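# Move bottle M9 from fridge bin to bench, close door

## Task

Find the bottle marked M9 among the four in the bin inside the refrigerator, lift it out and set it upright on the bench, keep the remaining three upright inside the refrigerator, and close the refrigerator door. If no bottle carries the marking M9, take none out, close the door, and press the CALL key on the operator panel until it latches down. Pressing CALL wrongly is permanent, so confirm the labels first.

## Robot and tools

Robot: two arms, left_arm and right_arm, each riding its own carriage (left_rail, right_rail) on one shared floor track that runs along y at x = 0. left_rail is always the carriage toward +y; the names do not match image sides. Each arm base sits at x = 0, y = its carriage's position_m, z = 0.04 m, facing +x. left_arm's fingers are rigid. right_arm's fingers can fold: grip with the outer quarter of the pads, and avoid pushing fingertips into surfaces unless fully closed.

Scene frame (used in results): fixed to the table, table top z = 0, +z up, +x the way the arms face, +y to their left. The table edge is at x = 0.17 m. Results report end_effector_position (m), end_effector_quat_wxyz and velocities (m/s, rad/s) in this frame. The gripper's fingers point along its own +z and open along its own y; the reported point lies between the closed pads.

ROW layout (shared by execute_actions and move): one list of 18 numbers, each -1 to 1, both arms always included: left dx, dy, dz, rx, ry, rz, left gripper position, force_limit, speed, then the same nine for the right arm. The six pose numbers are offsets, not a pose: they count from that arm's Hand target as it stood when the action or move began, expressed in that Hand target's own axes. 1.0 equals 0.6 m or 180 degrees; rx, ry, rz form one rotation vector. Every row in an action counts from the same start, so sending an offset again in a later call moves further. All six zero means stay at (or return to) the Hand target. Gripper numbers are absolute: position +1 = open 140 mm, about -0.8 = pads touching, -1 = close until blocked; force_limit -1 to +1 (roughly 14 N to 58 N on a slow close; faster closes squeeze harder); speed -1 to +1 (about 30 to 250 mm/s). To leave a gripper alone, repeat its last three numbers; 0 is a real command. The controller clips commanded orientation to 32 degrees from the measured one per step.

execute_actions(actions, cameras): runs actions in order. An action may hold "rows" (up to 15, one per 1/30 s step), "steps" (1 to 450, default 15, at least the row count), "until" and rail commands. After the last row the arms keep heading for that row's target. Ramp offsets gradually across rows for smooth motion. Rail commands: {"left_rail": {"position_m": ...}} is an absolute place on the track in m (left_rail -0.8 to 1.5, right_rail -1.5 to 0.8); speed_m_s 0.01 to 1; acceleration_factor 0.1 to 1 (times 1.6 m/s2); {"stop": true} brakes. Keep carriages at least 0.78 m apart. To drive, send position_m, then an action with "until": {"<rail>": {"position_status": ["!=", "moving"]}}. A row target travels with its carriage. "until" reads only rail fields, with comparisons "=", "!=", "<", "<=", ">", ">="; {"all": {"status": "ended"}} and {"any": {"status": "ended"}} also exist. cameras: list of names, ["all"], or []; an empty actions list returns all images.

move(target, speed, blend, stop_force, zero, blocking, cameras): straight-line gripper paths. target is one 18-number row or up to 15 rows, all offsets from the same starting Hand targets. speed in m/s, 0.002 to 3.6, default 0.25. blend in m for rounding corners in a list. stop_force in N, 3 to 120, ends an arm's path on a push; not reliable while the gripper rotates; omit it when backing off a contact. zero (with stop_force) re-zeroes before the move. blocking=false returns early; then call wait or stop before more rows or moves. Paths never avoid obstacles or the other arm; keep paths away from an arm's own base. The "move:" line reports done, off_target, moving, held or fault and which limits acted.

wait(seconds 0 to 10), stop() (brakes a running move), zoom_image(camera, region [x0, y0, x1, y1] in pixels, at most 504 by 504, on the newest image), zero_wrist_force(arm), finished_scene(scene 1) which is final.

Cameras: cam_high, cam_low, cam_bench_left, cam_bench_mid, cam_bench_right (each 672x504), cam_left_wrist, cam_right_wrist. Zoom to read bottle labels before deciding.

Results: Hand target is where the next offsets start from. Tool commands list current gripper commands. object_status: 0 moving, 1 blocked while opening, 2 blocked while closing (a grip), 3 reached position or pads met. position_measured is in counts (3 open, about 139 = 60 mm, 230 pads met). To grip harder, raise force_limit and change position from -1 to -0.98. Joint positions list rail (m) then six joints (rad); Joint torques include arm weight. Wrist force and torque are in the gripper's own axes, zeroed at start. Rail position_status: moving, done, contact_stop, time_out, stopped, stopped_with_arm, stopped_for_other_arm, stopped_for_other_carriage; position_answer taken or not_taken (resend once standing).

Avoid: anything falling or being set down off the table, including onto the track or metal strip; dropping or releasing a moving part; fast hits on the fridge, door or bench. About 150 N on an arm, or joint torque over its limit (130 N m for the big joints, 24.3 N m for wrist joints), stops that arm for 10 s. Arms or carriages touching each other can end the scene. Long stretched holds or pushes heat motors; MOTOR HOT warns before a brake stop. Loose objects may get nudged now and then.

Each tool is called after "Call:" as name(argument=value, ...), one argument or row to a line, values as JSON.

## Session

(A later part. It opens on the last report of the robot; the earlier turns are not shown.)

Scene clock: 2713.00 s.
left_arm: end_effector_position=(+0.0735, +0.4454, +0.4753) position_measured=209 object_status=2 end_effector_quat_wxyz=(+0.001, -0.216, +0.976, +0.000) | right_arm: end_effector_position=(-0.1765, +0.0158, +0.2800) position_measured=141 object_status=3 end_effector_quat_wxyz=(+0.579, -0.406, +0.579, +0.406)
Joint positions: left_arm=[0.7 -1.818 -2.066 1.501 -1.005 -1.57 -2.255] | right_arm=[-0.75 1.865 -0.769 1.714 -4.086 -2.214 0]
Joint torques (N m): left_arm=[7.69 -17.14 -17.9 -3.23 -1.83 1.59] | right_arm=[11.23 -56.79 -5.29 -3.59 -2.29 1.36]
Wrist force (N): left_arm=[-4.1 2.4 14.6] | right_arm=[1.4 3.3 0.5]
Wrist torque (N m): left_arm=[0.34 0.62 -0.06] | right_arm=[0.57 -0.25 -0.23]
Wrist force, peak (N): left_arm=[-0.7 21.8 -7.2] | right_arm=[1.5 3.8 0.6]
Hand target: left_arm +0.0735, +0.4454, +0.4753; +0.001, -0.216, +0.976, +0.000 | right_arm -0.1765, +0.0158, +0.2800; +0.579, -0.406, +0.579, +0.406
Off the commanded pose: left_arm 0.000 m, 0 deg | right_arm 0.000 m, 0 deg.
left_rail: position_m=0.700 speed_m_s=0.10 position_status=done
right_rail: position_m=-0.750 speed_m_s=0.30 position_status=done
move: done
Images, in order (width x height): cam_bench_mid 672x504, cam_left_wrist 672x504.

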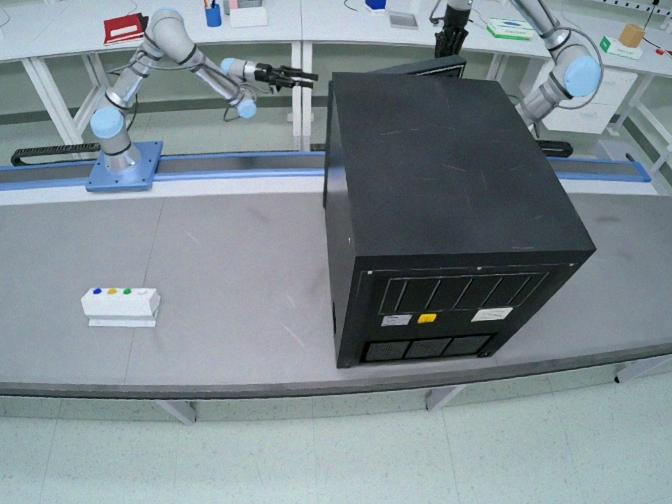

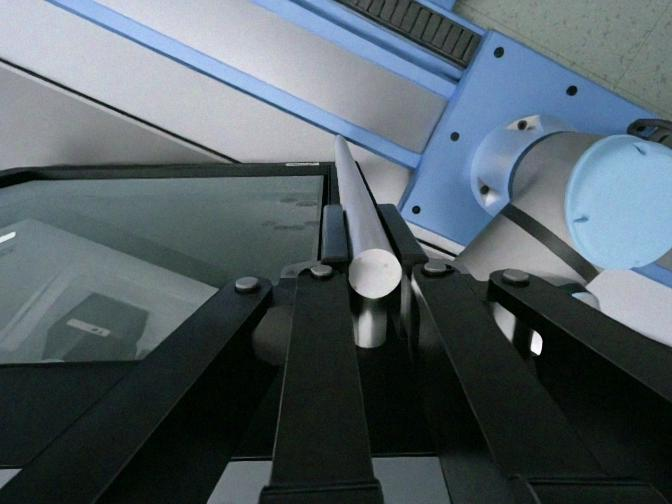

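Call:
move(
  target=[
    [-0.0645,0.0038,0,0,0,0.0278,-1,0,-1, 0,0,0,0,0,0,-0.1,-1,-1],
    [-0.1290,0.0017,0,0,0,0.0556,-1,0,-1, 0,0,0,0,0,0,-0.1,-1,-1],
    [-0.1928,-0.006,0,0,0,0.0833,-1,0,-1, 0,0,0,0,0,0,-0.1,-1,-1],
    [-0.2560,-0.0192,0,0,0,0.1111,-1,0,-1, 0,0,0,0,0,0,-0.1,-1,-1],
    [-0.2933,-0.0298,0,0,0,0.1278,-1,0,-1, 0,0,0,0,0,0,-0.1,-1,-1],
  ],
  speed=0.05,
  blend=[0.01,0.01,0.01,0.01,0],
  stop_force=60,
  cameras=["cam_left_wrist"],
)

Scene clock: 2739.33 s.
left_arm: end_effector_position=(+0.2406, +0.5035, +0.4755) position_measured=209 object_status=2 end_effector_quat_wxyz=(+0.001, -0.017, +1.000, +0.000) | right_arm: end_effector_position=(-0.1765, +0.0158, +0.2800) position_measured=141 object_status=3 end_effector_quat_wxyz=(+0.579, -0.406, +0.579, +0.406)
Joint positions: left_arm=[0.7 -1.13 -1.962 1.452 -1.062 -1.569 -1.165] | right_arm=[-0.75 1.865 -0.769 1.714 -4.086 -2.214 0]
Joint torques (N m): left_arm=[7.7 -0.41 -39.68 -6.29 -1.98 1.72] | right_arm=[11.71 -57.13 -4.44 -3.3 -2.39 2.22]
Wrist force (N): left_arm=[-4.0 0.6 24.4] | right_arm=[1.2 3.4 0.6]
Wrist torque (N m): left_arm=[0.39 0.42 -0.07] | right_arm=[0.60 -0.23 -0.24]
Wrist force, peak (N): left_arm=[-3.9 0.3 24.5] | right_arm=[1.5 3.7 0.7]
Hand target: left_arm +0.2406, +0.5035, +0.4755; +0.001, -0.017, +1.000, +0.000 | right_arm -0.1765, +0.0158, +0.2800; +0.579, -0.406, +0.579, +0.406
Off the commanded pose: left_arm 0.000 m, 0 deg | right_arm 0.000 m, 0 deg.
left_rail: position_m=0.700 speed_m_s=0.10 position_status=done
right_rail: position_m=-0.750 speed_m_s=0.30 position_status=done
move: done
Images, in order (width x height): cam_left_wrist 672x504.

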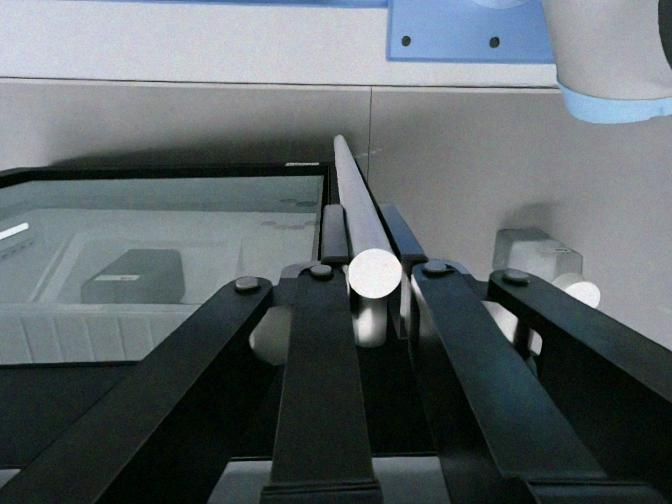

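Call:
move(
  target=[-0.0327,0.0025,0.0008,0,0,0.0108,-1,0,-1, 0,0,0,0,0,0,-0.1,-1,-1],
  speed=0.015,
  stop_force=15,
  cameras=["cam_left_wrist"],
)

Scene clock: 2752.77 s.
left_arm: end_effector_position=(+0.2587, +0.5056, +0.4751) position_measured=209 object_status=2 end_effector_quat_wxyz=(+0.001, -0.001, +1.000, +0.000) | right_arm: end_effector_position=(-0.1765, +0.0158, +0.2800) position_measured=141 object_status=3 end_effector_quat_wxyz=(+0.579, -0.406, +0.579, +0.406)
Joint positions: left_arm=[0.7 -1.07 -1.932 1.437 -1.076 -1.57 -1.073] | right_arm=[-0.75 1.865 -0.769 1.714 -4.086 -2.214 0]
Joint torques (N m): left_arm=[-7.97 -13.27 -8.34 -4.72 -0.36 -1.44] | right_arm=[11.92 -57.49 -5.25 -3.15 -2.48 2.32]
Wrist force (N): left_arm=[7.3 12.4 -13.5] | right_arm=[1.4 3.2 0.5]
Wrist torque (N m): left_arm=[0.39 0.36 0.32] | right_arm=[0.55 -0.26 -0.24]
Wrist force, peak (N): left_arm=[17.6 16.1 -12.5] | right_arm=[1.3 3.8 0.9]
Hand target: left_arm +0.2587, +0.5056, +0.4751; +0.001, -0.001, +1.000, +0.000 (not the last commanded pose) | right_arm -0.1765, +0.0158, +0.2800; +0.579, -0.406, +0.579, +0.406
Off the commanded pose: left_arm 0.001 m, 0 deg | right_arm 0.000 m, 0 deg.
left_rail: position_m=0.700 speed_m_s=0.10 position_status=done
right_rail: position_m=-0.750 speed_m_s=0.30 position_status=done
move: contact (left_arm)
Images, in order (width x height): cam_left_wrist 672x504.

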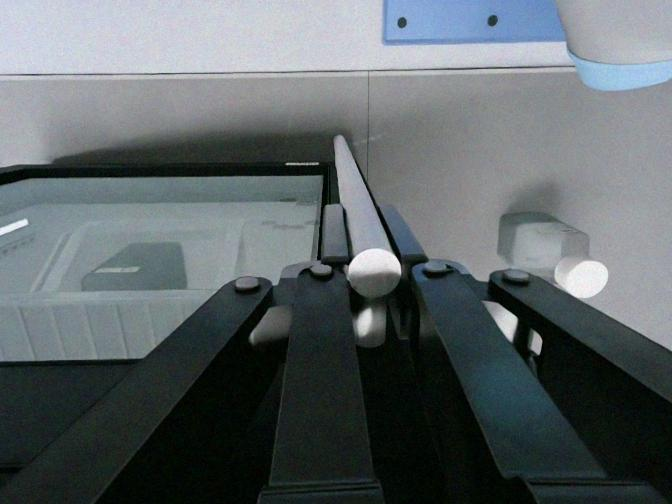

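Call:
execute_actions(
  actions=[
    {"rows": [[0,0,0,0,0,0,-0.1,-1,-1, 0,0,0,0,0,0,-0.1,-1,-1]], "steps": 75},
  ],
  cameras=["cam_left_wrist"],
)

Call:
zoom_image(
  camera="cam_left_wrist",
  region=[250, 160, 470, 400],
)

Scene clock: 2761.17 s.
left_arm: end_effector_position=(+0.2587, +0.5056, +0.4751) position_measured=141 object_status=3 end_effector_quat_wxyz=(+0.001, -0.001, +1.000, +0.000) | right_arm: end_effector_position=(-0.1765, +0.0158, +0.2800) position_measured=141 object_status=3 end_effector_quat_wxyz=(+0.579, -0.406, +0.579, +0.406)
Joint positions: left_arm=[0.7 -1.07 -1.932 1.437 -1.076 -1.57 -1.073] | right_arm=[-0.75 1.865 -0.769 1.714 -4.086 -2.214 0]
Joint torques (N m): left_arm=[2.69 -12.7 -30.49 -1.52 -0.36 0.81] | right_arm=[11.56 -56.75 -5.05 -2.88 -2.43 2.29]
Wrist force (N): left_arm=[-2.3 1.2 2.2] | right_arm=[1.1 3.4 0.8]
Wrist torque (N m): left_arm=[0.28 0.47 0.10] | right_arm=[0.59 -0.20 -0.23]
Wrist force, peak (N): left_arm=[7.6 12.8 -13.5] | right_arm=[1.2 3.9 0.4]
Hand target: left_arm +0.2587, +0.5056, +0.4751; +0.001, -0.001, +1.000, +0.000 | right_arm -0.1765, +0.0158, +0.2800; +0.579, -0.406, +0.579, +0.406
Off the commanded pose: left_arm 0.000 m, 0 deg | right_arm 0.000 m, 0 deg.
left_rail: position_m=0.700 speed_m_s=0.10 position_status=done
right_rail: position_m=-0.750 speed_m_s=0.30 position_status=done
Images, in order (width x height): cam_left_wrist 672x504.

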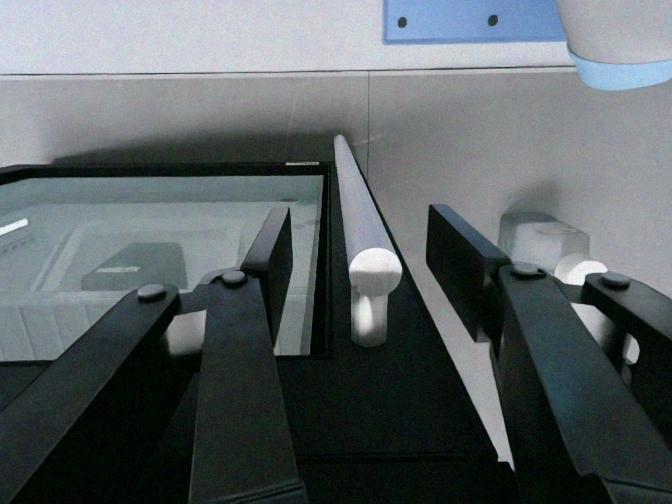

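Scaled by 2.100 from the camera's 672x504 image, which has a finer 960x720 frame.

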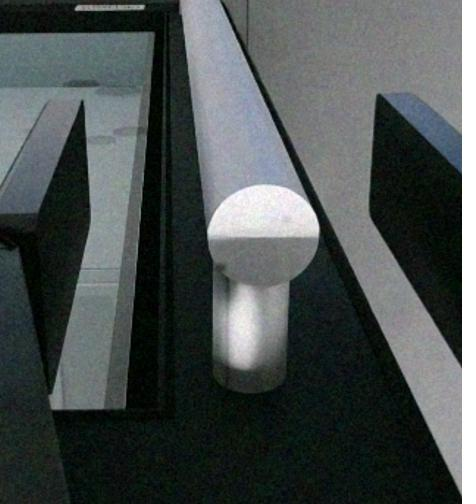

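Call:
move(
  target=[0,0,-0.2415,0,0,0,-0.1,-1,-1, 0,0,0,0,0,0,-0.1,-1,-1],
  speed=0.08,
)

Call:
execute_actions(
  actions=[
    {"right_rail": {"position_m": -1.25, "speed_m_s": 0.25, "acceleration_factor": 0.3}, "steps": 200, "until": {"right_rail": {"position_status": ["!=", "moving"]}}},
  ],
  cameras=["cam_left_wrist", "cam_bench_mid", "cam_bench_left"],
)

Scene clock: 2773.93 s.
left_arm: end_effector_position=(+0.2586, +0.5055, +0.6200) position_measured=141 object_status=3 end_effector_quat_wxyz=(+0.001, -0.001, +1.000, +0.000) | right_arm: end_effector_position=(-0.1765, +0.0158, +0.2800) position_measured=141 object_status=3 end_effector_quat_wxyz=(+0.579, -0.406, +0.579, +0.406)
Joint positions: left_arm=[0.7 -1.071 -1.688 0.791 -0.674 -1.57 -1.073] | right_arm=[-0.75 1.865 -0.769 1.714 -4.086 -2.214 0]
Joint torques (N m): left_arm=[7.2 -0.04 -24.98 -1.17 -1.7 1.75] | right_arm=[11.56 -58.26 -4.84 -2.83 -2.48 2]
Wrist force (N): left_arm=[-2.2 0.8 2.3] | right_arm=[1.3 3.1 0.8]
Wrist torque (N m): left_arm=[0.19 0.44 0.07] | right_arm=[0.53 -0.25 -0.23]
Wrist force, peak (N): left_arm=[-2.2 1.2 3.1] | right_arm=[1.2 3.8 0.3]
Hand target: left_arm +0.2586, +0.5055, +0.6200; +0.001, -0.001, +1.000, +0.000 | right_arm -0.1765, +0.0158, +0.2800; +0.579, -0.406, +0.579, +0.406
Off the commanded pose: left_arm 0.000 m, 0 deg | right_arm 0.000 m, 0 deg.
left_rail: position_m=0.700 speed_m_s=0.10 position_status=done
right_rail: position_m=-0.750 speed_m_s=0.30 position_status=done
move: done

Scene clock: 2776.73 s.
left_arm: end_effector_position=(+0.2586, +0.5055, +0.6200) position_measured=141 object_status=3 end_effector_quat_wxyz=(+0.001, -0.001, +1.000, +0.000) | right_arm: end_effector_position=(-0.1765, -0.4842, +0.2800) position_measured=141 object_status=3 end_effector_quat_wxyz=(+0.579, -0.406, +0.579, +0.406)
Joint positions: left_arm=[0.7 -1.071 -1.688 0.791 -0.674 -1.57 -1.073] | right_arm=[-1.25 1.865 -0.769 1.714 -4.086 -2.214 0]
Joint torques (N m): left_arm=[8.06 -0.34 -24.47 -1.47 -1.6 1.6] | right_arm=[7.56 -53.48 -15.92 -2.72 -0.5 2.1]
Wrist force (N): left_arm=[-2.1 1.1 2.4] | right_arm=[1.2 3.5 0.5]
Wrist torque (N m): left_arm=[0.24 0.43 0.07] | right_arm=[0.60 -0.22 -0.24]
Wrist force, peak (N): left_arm=[-2.5 1.0 2.6] | right_arm=[1.1 4.0 1.9]
Hand target: left_arm +0.2586, +0.5055, +0.6200; +0.001, -0.001, +1.000, +0.000 | right_arm -0.1765, -0.4842, +0.2800; +0.579, -0.406, +0.579, +0.406
Tool commands: left_gripper/position=-0.1 left_gripper/force_limit=-1.0 left_gripper/speed=-1.0 right_gripper/position=-0.1 right_gripper/force_limit=-1.0 right_gripper/speed=-1.0
Off the commanded pose: left_arm 0.000 m, 0 deg | right_arm 0.000 m, 0 deg.
left_rail: position_m=0.700 speed_m_s=0.10 position_status=done
right_rail: position_m=-1.250 speed_m_s=0.25 position_status=done
Images, in order (width x height): cam_bench_left 672x504, cam_bench_mid 672x504, cam_left_wrist 672x504.

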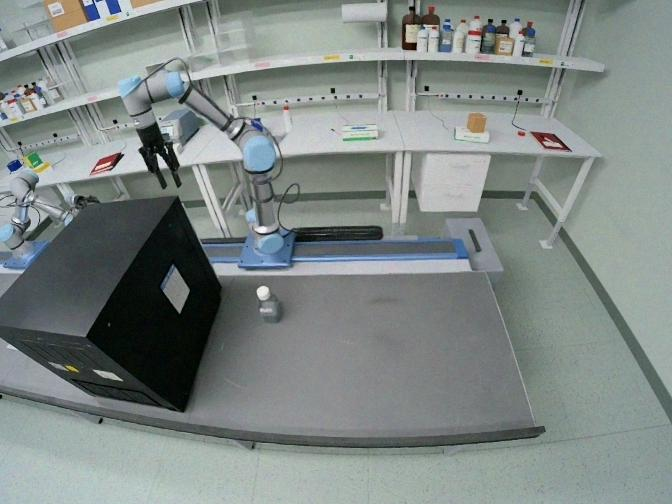

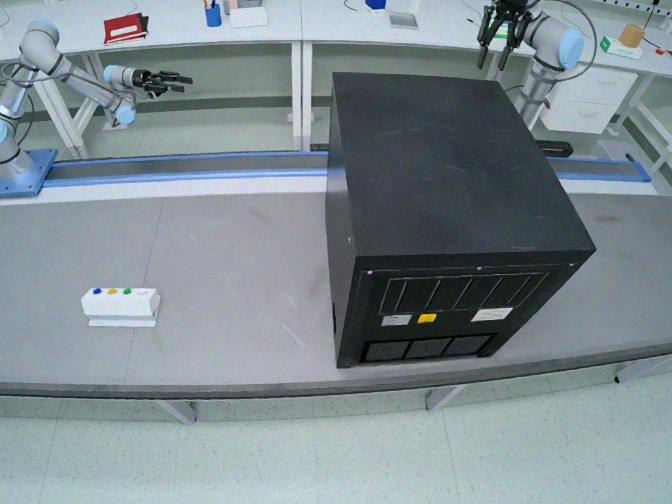

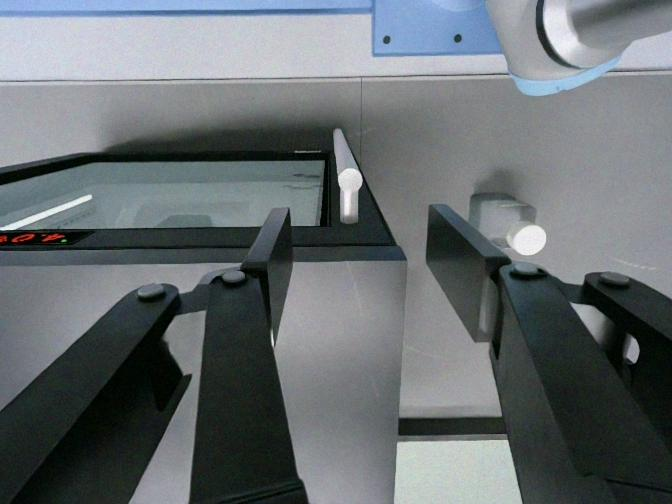

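Call:
execute_actions(
  actions=[],
  cameras=["all"],
)

Scene clock: 2788.77 s.
left_arm: end_effector_position=(+0.2586, +0.5055, +0.6200) position_measured=141 object_status=3 end_effector_quat_wxyz=(+0.001, -0.001, +1.000, +0.000) | right_arm: end_effector_position=(-0.1765, -0.4842, +0.2800) position_measured=141 object_status=3 end_effector_quat_wxyz=(+0.579, -0.406, +0.579, +0.406)
Joint positions: left_arm=[0.7 -1.071 -1.688 0.791 -0.674 -1.57 -1.073] | right_arm=[-1.25 1.865 -0.769 1.714 -4.086 -2.214 0]
Joint velocities: within noise
Joint torques (N m): left_arm=[7.89 -1.07 -24.86 -1.57 -1.56 1.45] | right_arm=[-9.07 -42.42 -24.08 -2.39 1.89 1.9]
Wrist force (N): left_arm=[-2.2 0.6 2.3] | right_arm=[1.2 3.3 0.6]
Wrist torque (N m): left_arm=[0.15 0.45 0.06] | right_arm=[0.56 -0.21 -0.23]
Wrist force, peak (N): left_arm=[-2.6 1.0 2.4] | right_arm=[1.0 3.9 0.5]
Hand target: left_arm +0.2586, +0.5055, +0.6200; +0.001, -0.001, +1.000, +0.000 | right_arm -0.1765, -0.4842, +0.2800; +0.579, -0.406, +0.579, +0.406
Tool commands: left_gripper/position=-0.1 left_gripper/force_limit=-1.0 left_gripper/speed=-1.0 right_gripper/position=-0.1 right_gripper/force_limit=-1.0 right_gripper/speed=-1.0
Off the commanded pose: left_arm 0.000 m, 0 deg | right_arm 0.000 m, 0 deg.
left_rail: position_m=0.700 speed_m_s=0.10 position_status=done
right_rail: position_m=-1.250 speed_m_s=0.25 position_status=done

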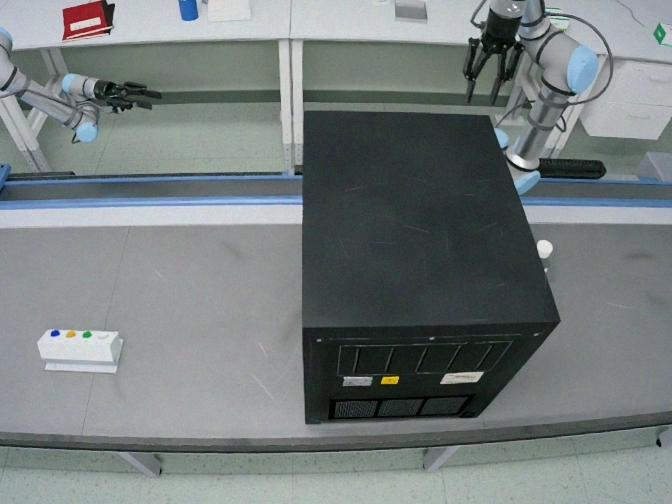

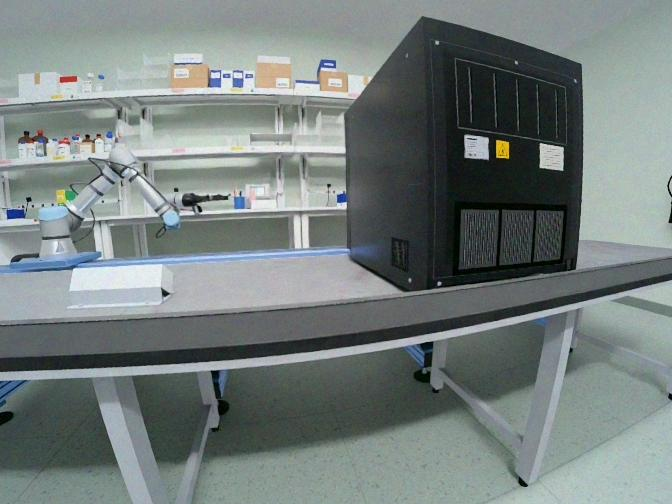

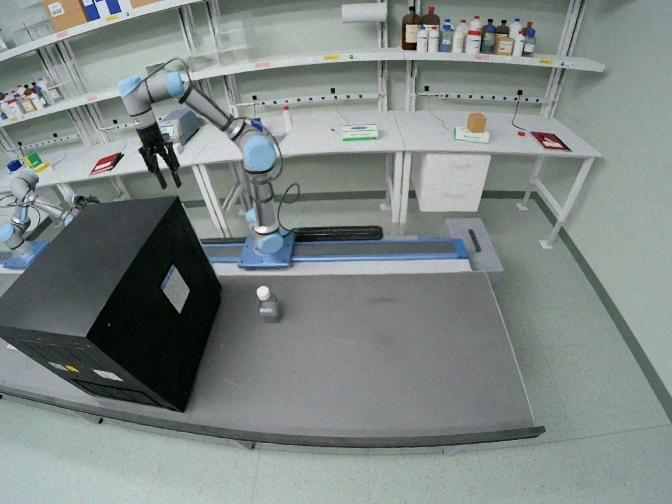

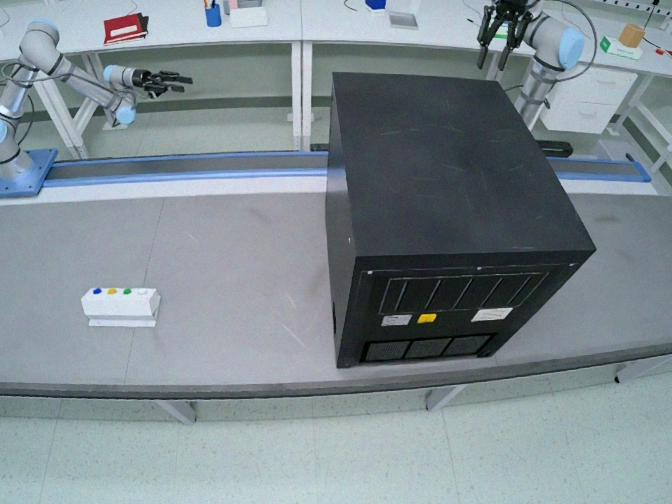

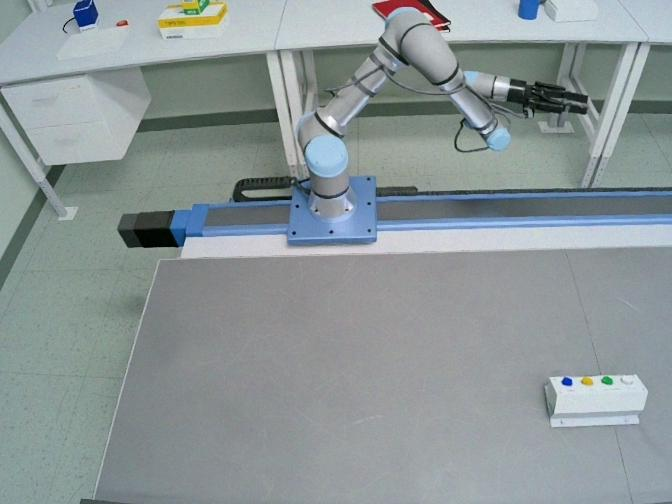

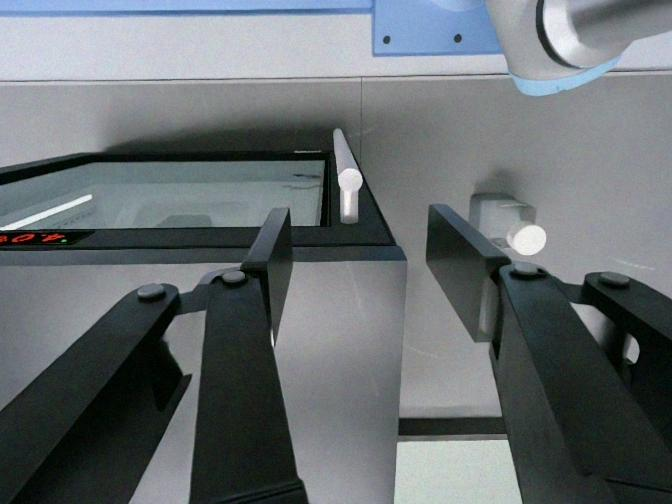

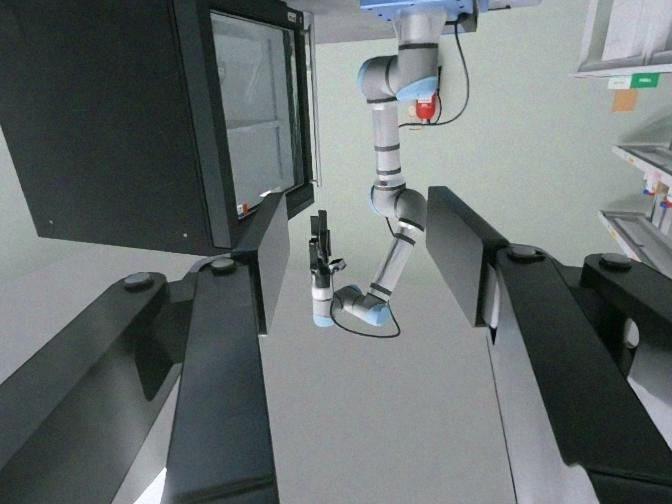

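Call:
zoom_image(
  camera="cam_left_wrist",
  region=[0, 100, 420, 320],
)

Call:
zoom_image(
  camera="cam_right_wrist",
  region=[100, 0, 350, 260],
)

Call:
zoom_image(
  camera="cam_bench_left",
  region=[200, 240, 340, 360],
)

Scaled by 1.200 from the camera's 672x504 image, which has a finer 960x720 frame.

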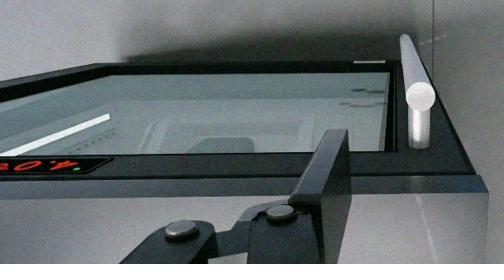

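Scaled by 1.938 from the camera's 672x504 image, which has a finer 960x720 frame.

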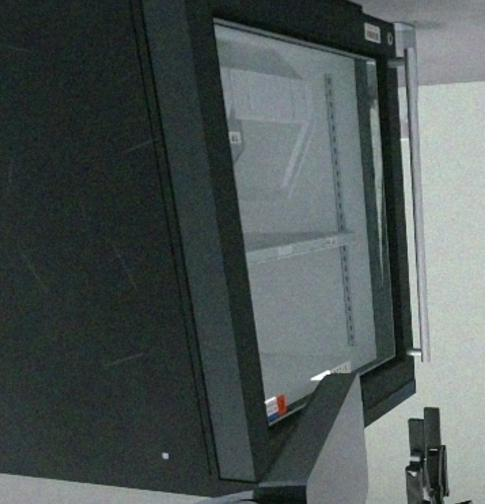

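Scaled by 3.600 from the camera's 672x504 image, which has a finer 960x720 frame.

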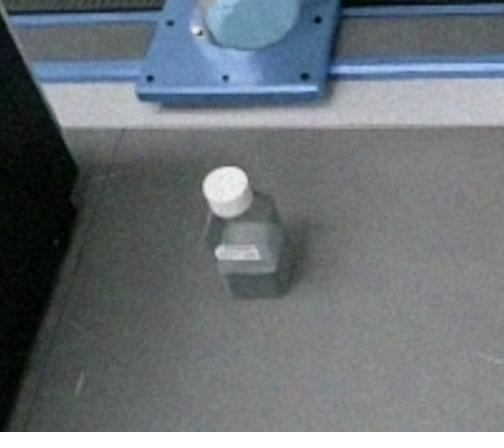

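Call:
execute_actions(
  actions=[
    {"right_rail": {"position_m": -0.75, "speed_m_s": 0.2, "acceleration_factor": 0.4}, "steps": 150, "until": {"right_rail": {"position_status": ["!=", "moving"]}}},
  ],
  cameras=["cam_right_wrist"],
)

Scene clock: 2827.10 s.
left_arm: end_effector_position=(+0.2586, +0.5055, +0.6200) position_measured=141 object_status=3 end_effector_quat_wxyz=(+0.001, -0.001, +1.000, +0.000) | right_arm: end_effector_position=(-0.1765, +0.0158, +0.2800) position_measured=141 object_status=3 end_effector_quat_wxyz=(+0.579, -0.406, +0.579, +0.406)
Joint positions: left_arm=[0.7 -1.071 -1.688 0.791 -0.674 -1.57 -1.073] | right_arm=[-0.75 1.865 -0.769 1.714 -4.086 -2.214 0]
Joint torques (N m): left_arm=[7.58 -1.86 -24.3 -1.77 -1.48 1.3] | right_arm=[-4.09 -43.31 -23.35 -2.54 0.98 1.78]
Wrist force (N): left_arm=[-2.4 0.9 2.4] | right_arm=[1.4 3.4 0.5]
Wrist torque (N m): left_arm=[0.19 0.49 0.06] | right_arm=[0.59 -0.26 -0.24]
Wrist force, peak (N): left_arm=[-2.5 0.9 2.6] | right_arm=[1.5 4.0 0.5]
Hand target: left_arm +0.2586, +0.5055, +0.6200; +0.001, -0.001, +1.000, +0.000 | right_arm -0.1765, +0.0158, +0.2800; +0.579, -0.406, +0.579, +0.406
Tool commands: left_gripper/position=-0.1 left_gripper/force_limit=-1.0 left_gripper/speed=-1.0 right_gripper/position=-0.1 right_gripper/force_limit=-1.0 right_gripper/speed=-1.0
Off the commanded pose: left_arm 0.000 m, 0 deg | right_arm 0.000 m, 0 deg.
left_rail: position_m=0.700 speed_m_s=0.10 position_status=done
right_rail: position_m=-0.750 speed_m_s=0.20 position_status=done
Images, in order (width x height): cam_right_wrist 672x504.

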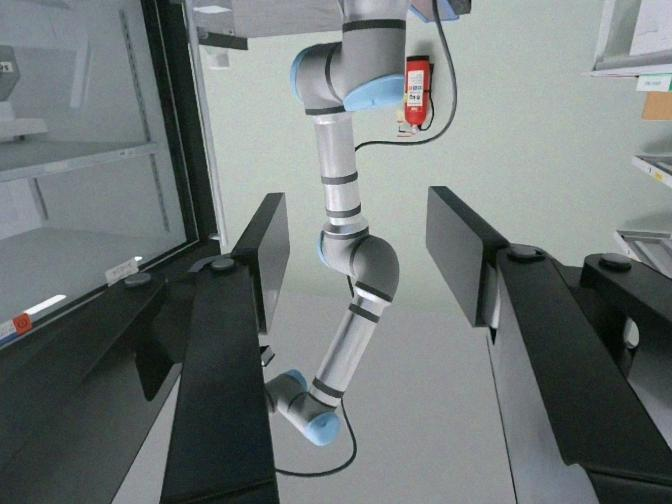

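Call:
move(
  target=[0,0,0,0,0,0,-0.1,-1,-1, 0,0,0,0.222,0,0,-0.1,-1,-1],
  speed=0.15,
  cameras=["cam_right_wrist"],
)

Scene clock: 2836.83 s.
left_arm: end_effector_position=(+0.2586, +0.5055, +0.6200) position_measured=141 object_status=3 end_effector_quat_wxyz=(+0.001, -0.001, +1.000, +0.000) | right_arm: end_effector_position=(-0.1768, +0.0154, +0.2796) position_measured=141 object_status=3 end_effector_quat_wxyz=(+0.645, -0.290, +0.645, +0.289)
Joint positions: left_arm=[0.7 -1.071 -1.688 0.791 -0.674 -1.57 -1.073] | right_arm=[-0.75 1.99 -0.598 1.329 -3.871 -2.718 0]
Joint torques (N m): left_arm=[7.64 -1.85 -23.77 -1.89 -1.45 1.09] | right_arm=[-9.28 -64.29 -8.49 -2.73 2.13 -0.56]
Wrist force (N): left_arm=[-2.2 1.0 2.3] | right_arm=[1.5 3.2 0.5]
Wrist torque (N m): left_arm=[0.22 0.46 0.06] | right_arm=[0.53 -0.29 -0.25]
Wrist force, peak (N): left_arm=[-2.4 1.0 2.7] | right_arm=[3.0 5.7 0.1]
Hand target: left_arm +0.2586, +0.5055, +0.6200; +0.001, -0.001, +1.000, +0.000 | right_arm -0.1768, +0.0154, +0.2797; +0.645, -0.290, +0.645, +0.289 (not the last commanded pose)
Off the commanded pose: left_arm 0.000 m, 0 deg | right_arm 0.001 m, 18 deg.
left_rail: position_m=0.700 speed_m_s=0.10 position_status=done
right_rail: position_m=-0.750 speed_m_s=0.20 position_status=done
move: held (right_arm; a check stopped the path); limits=held
pose unreachable (right arm): on one or more control steps of this call, first in action 0 (counted from 0), this arm could not follow its commanded pose, so it was not sent that pose on those steps. It may still have moved: this result reports where it is.
cause: moving toward the commanded pose would bring two parts of the arm too close to each other (its gripper and another part of the arm, with joints 5 (wrist 1) to 7 (wrist 3) between them, 7 mm apart when it was first held).
Images, in order (width x height): cam_right_wrist 672x504.

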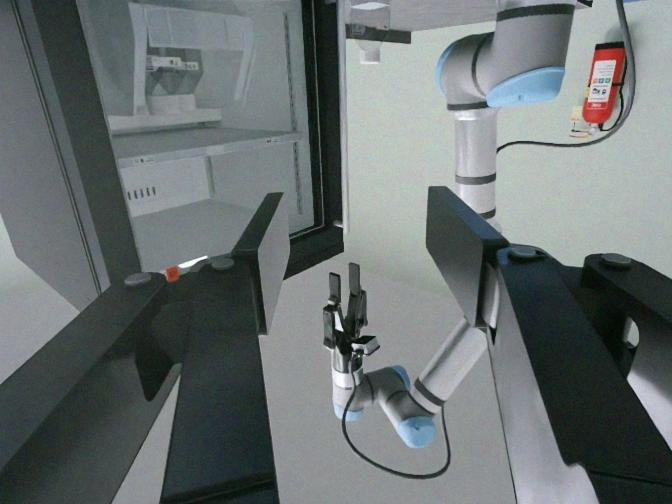

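Call:
zoom_image(
  camera="cam_right_wrist",
  region=[70, 0, 330, 180],
)

Call:
zoom_image(
  camera="cam_right_wrist",
  region=[120, 20, 230, 110],
)

Scaled by 1.938 from the camera's 672x504 image, which has a finer 960x720 frame.

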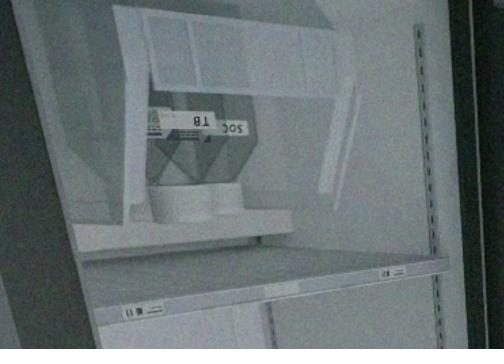

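Scaled by 4.582 from the camera's 672x504 image, which has a finer 960x720 frame.

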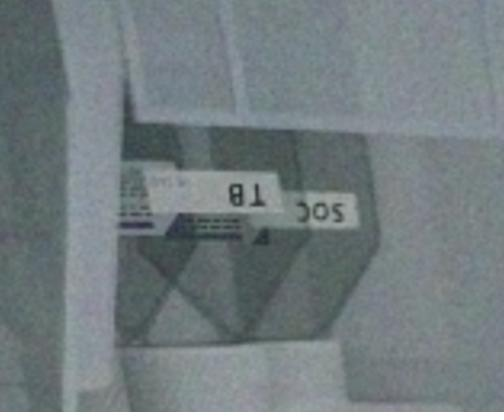

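Call:
zoom_image(
  camera="cam_right_wrist",
  region=[0, 0, 180, 300],
)

Call:
zoom_image(
  camera="cam_right_wrist",
  region=[260, 0, 420, 300],
)

Scaled by 1.680 from the camera's 672x504 image, which has a finer 960x720 frame.

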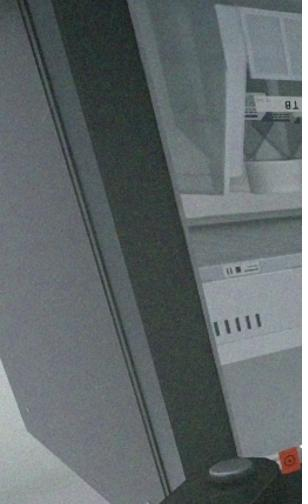

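Scaled by 1.680 from the camera's 672x504 image, which has a finer 960x720 frame.

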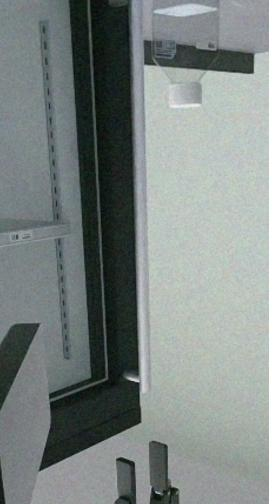

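Call:
finished_scene(
)

The scene is finished: the task was done.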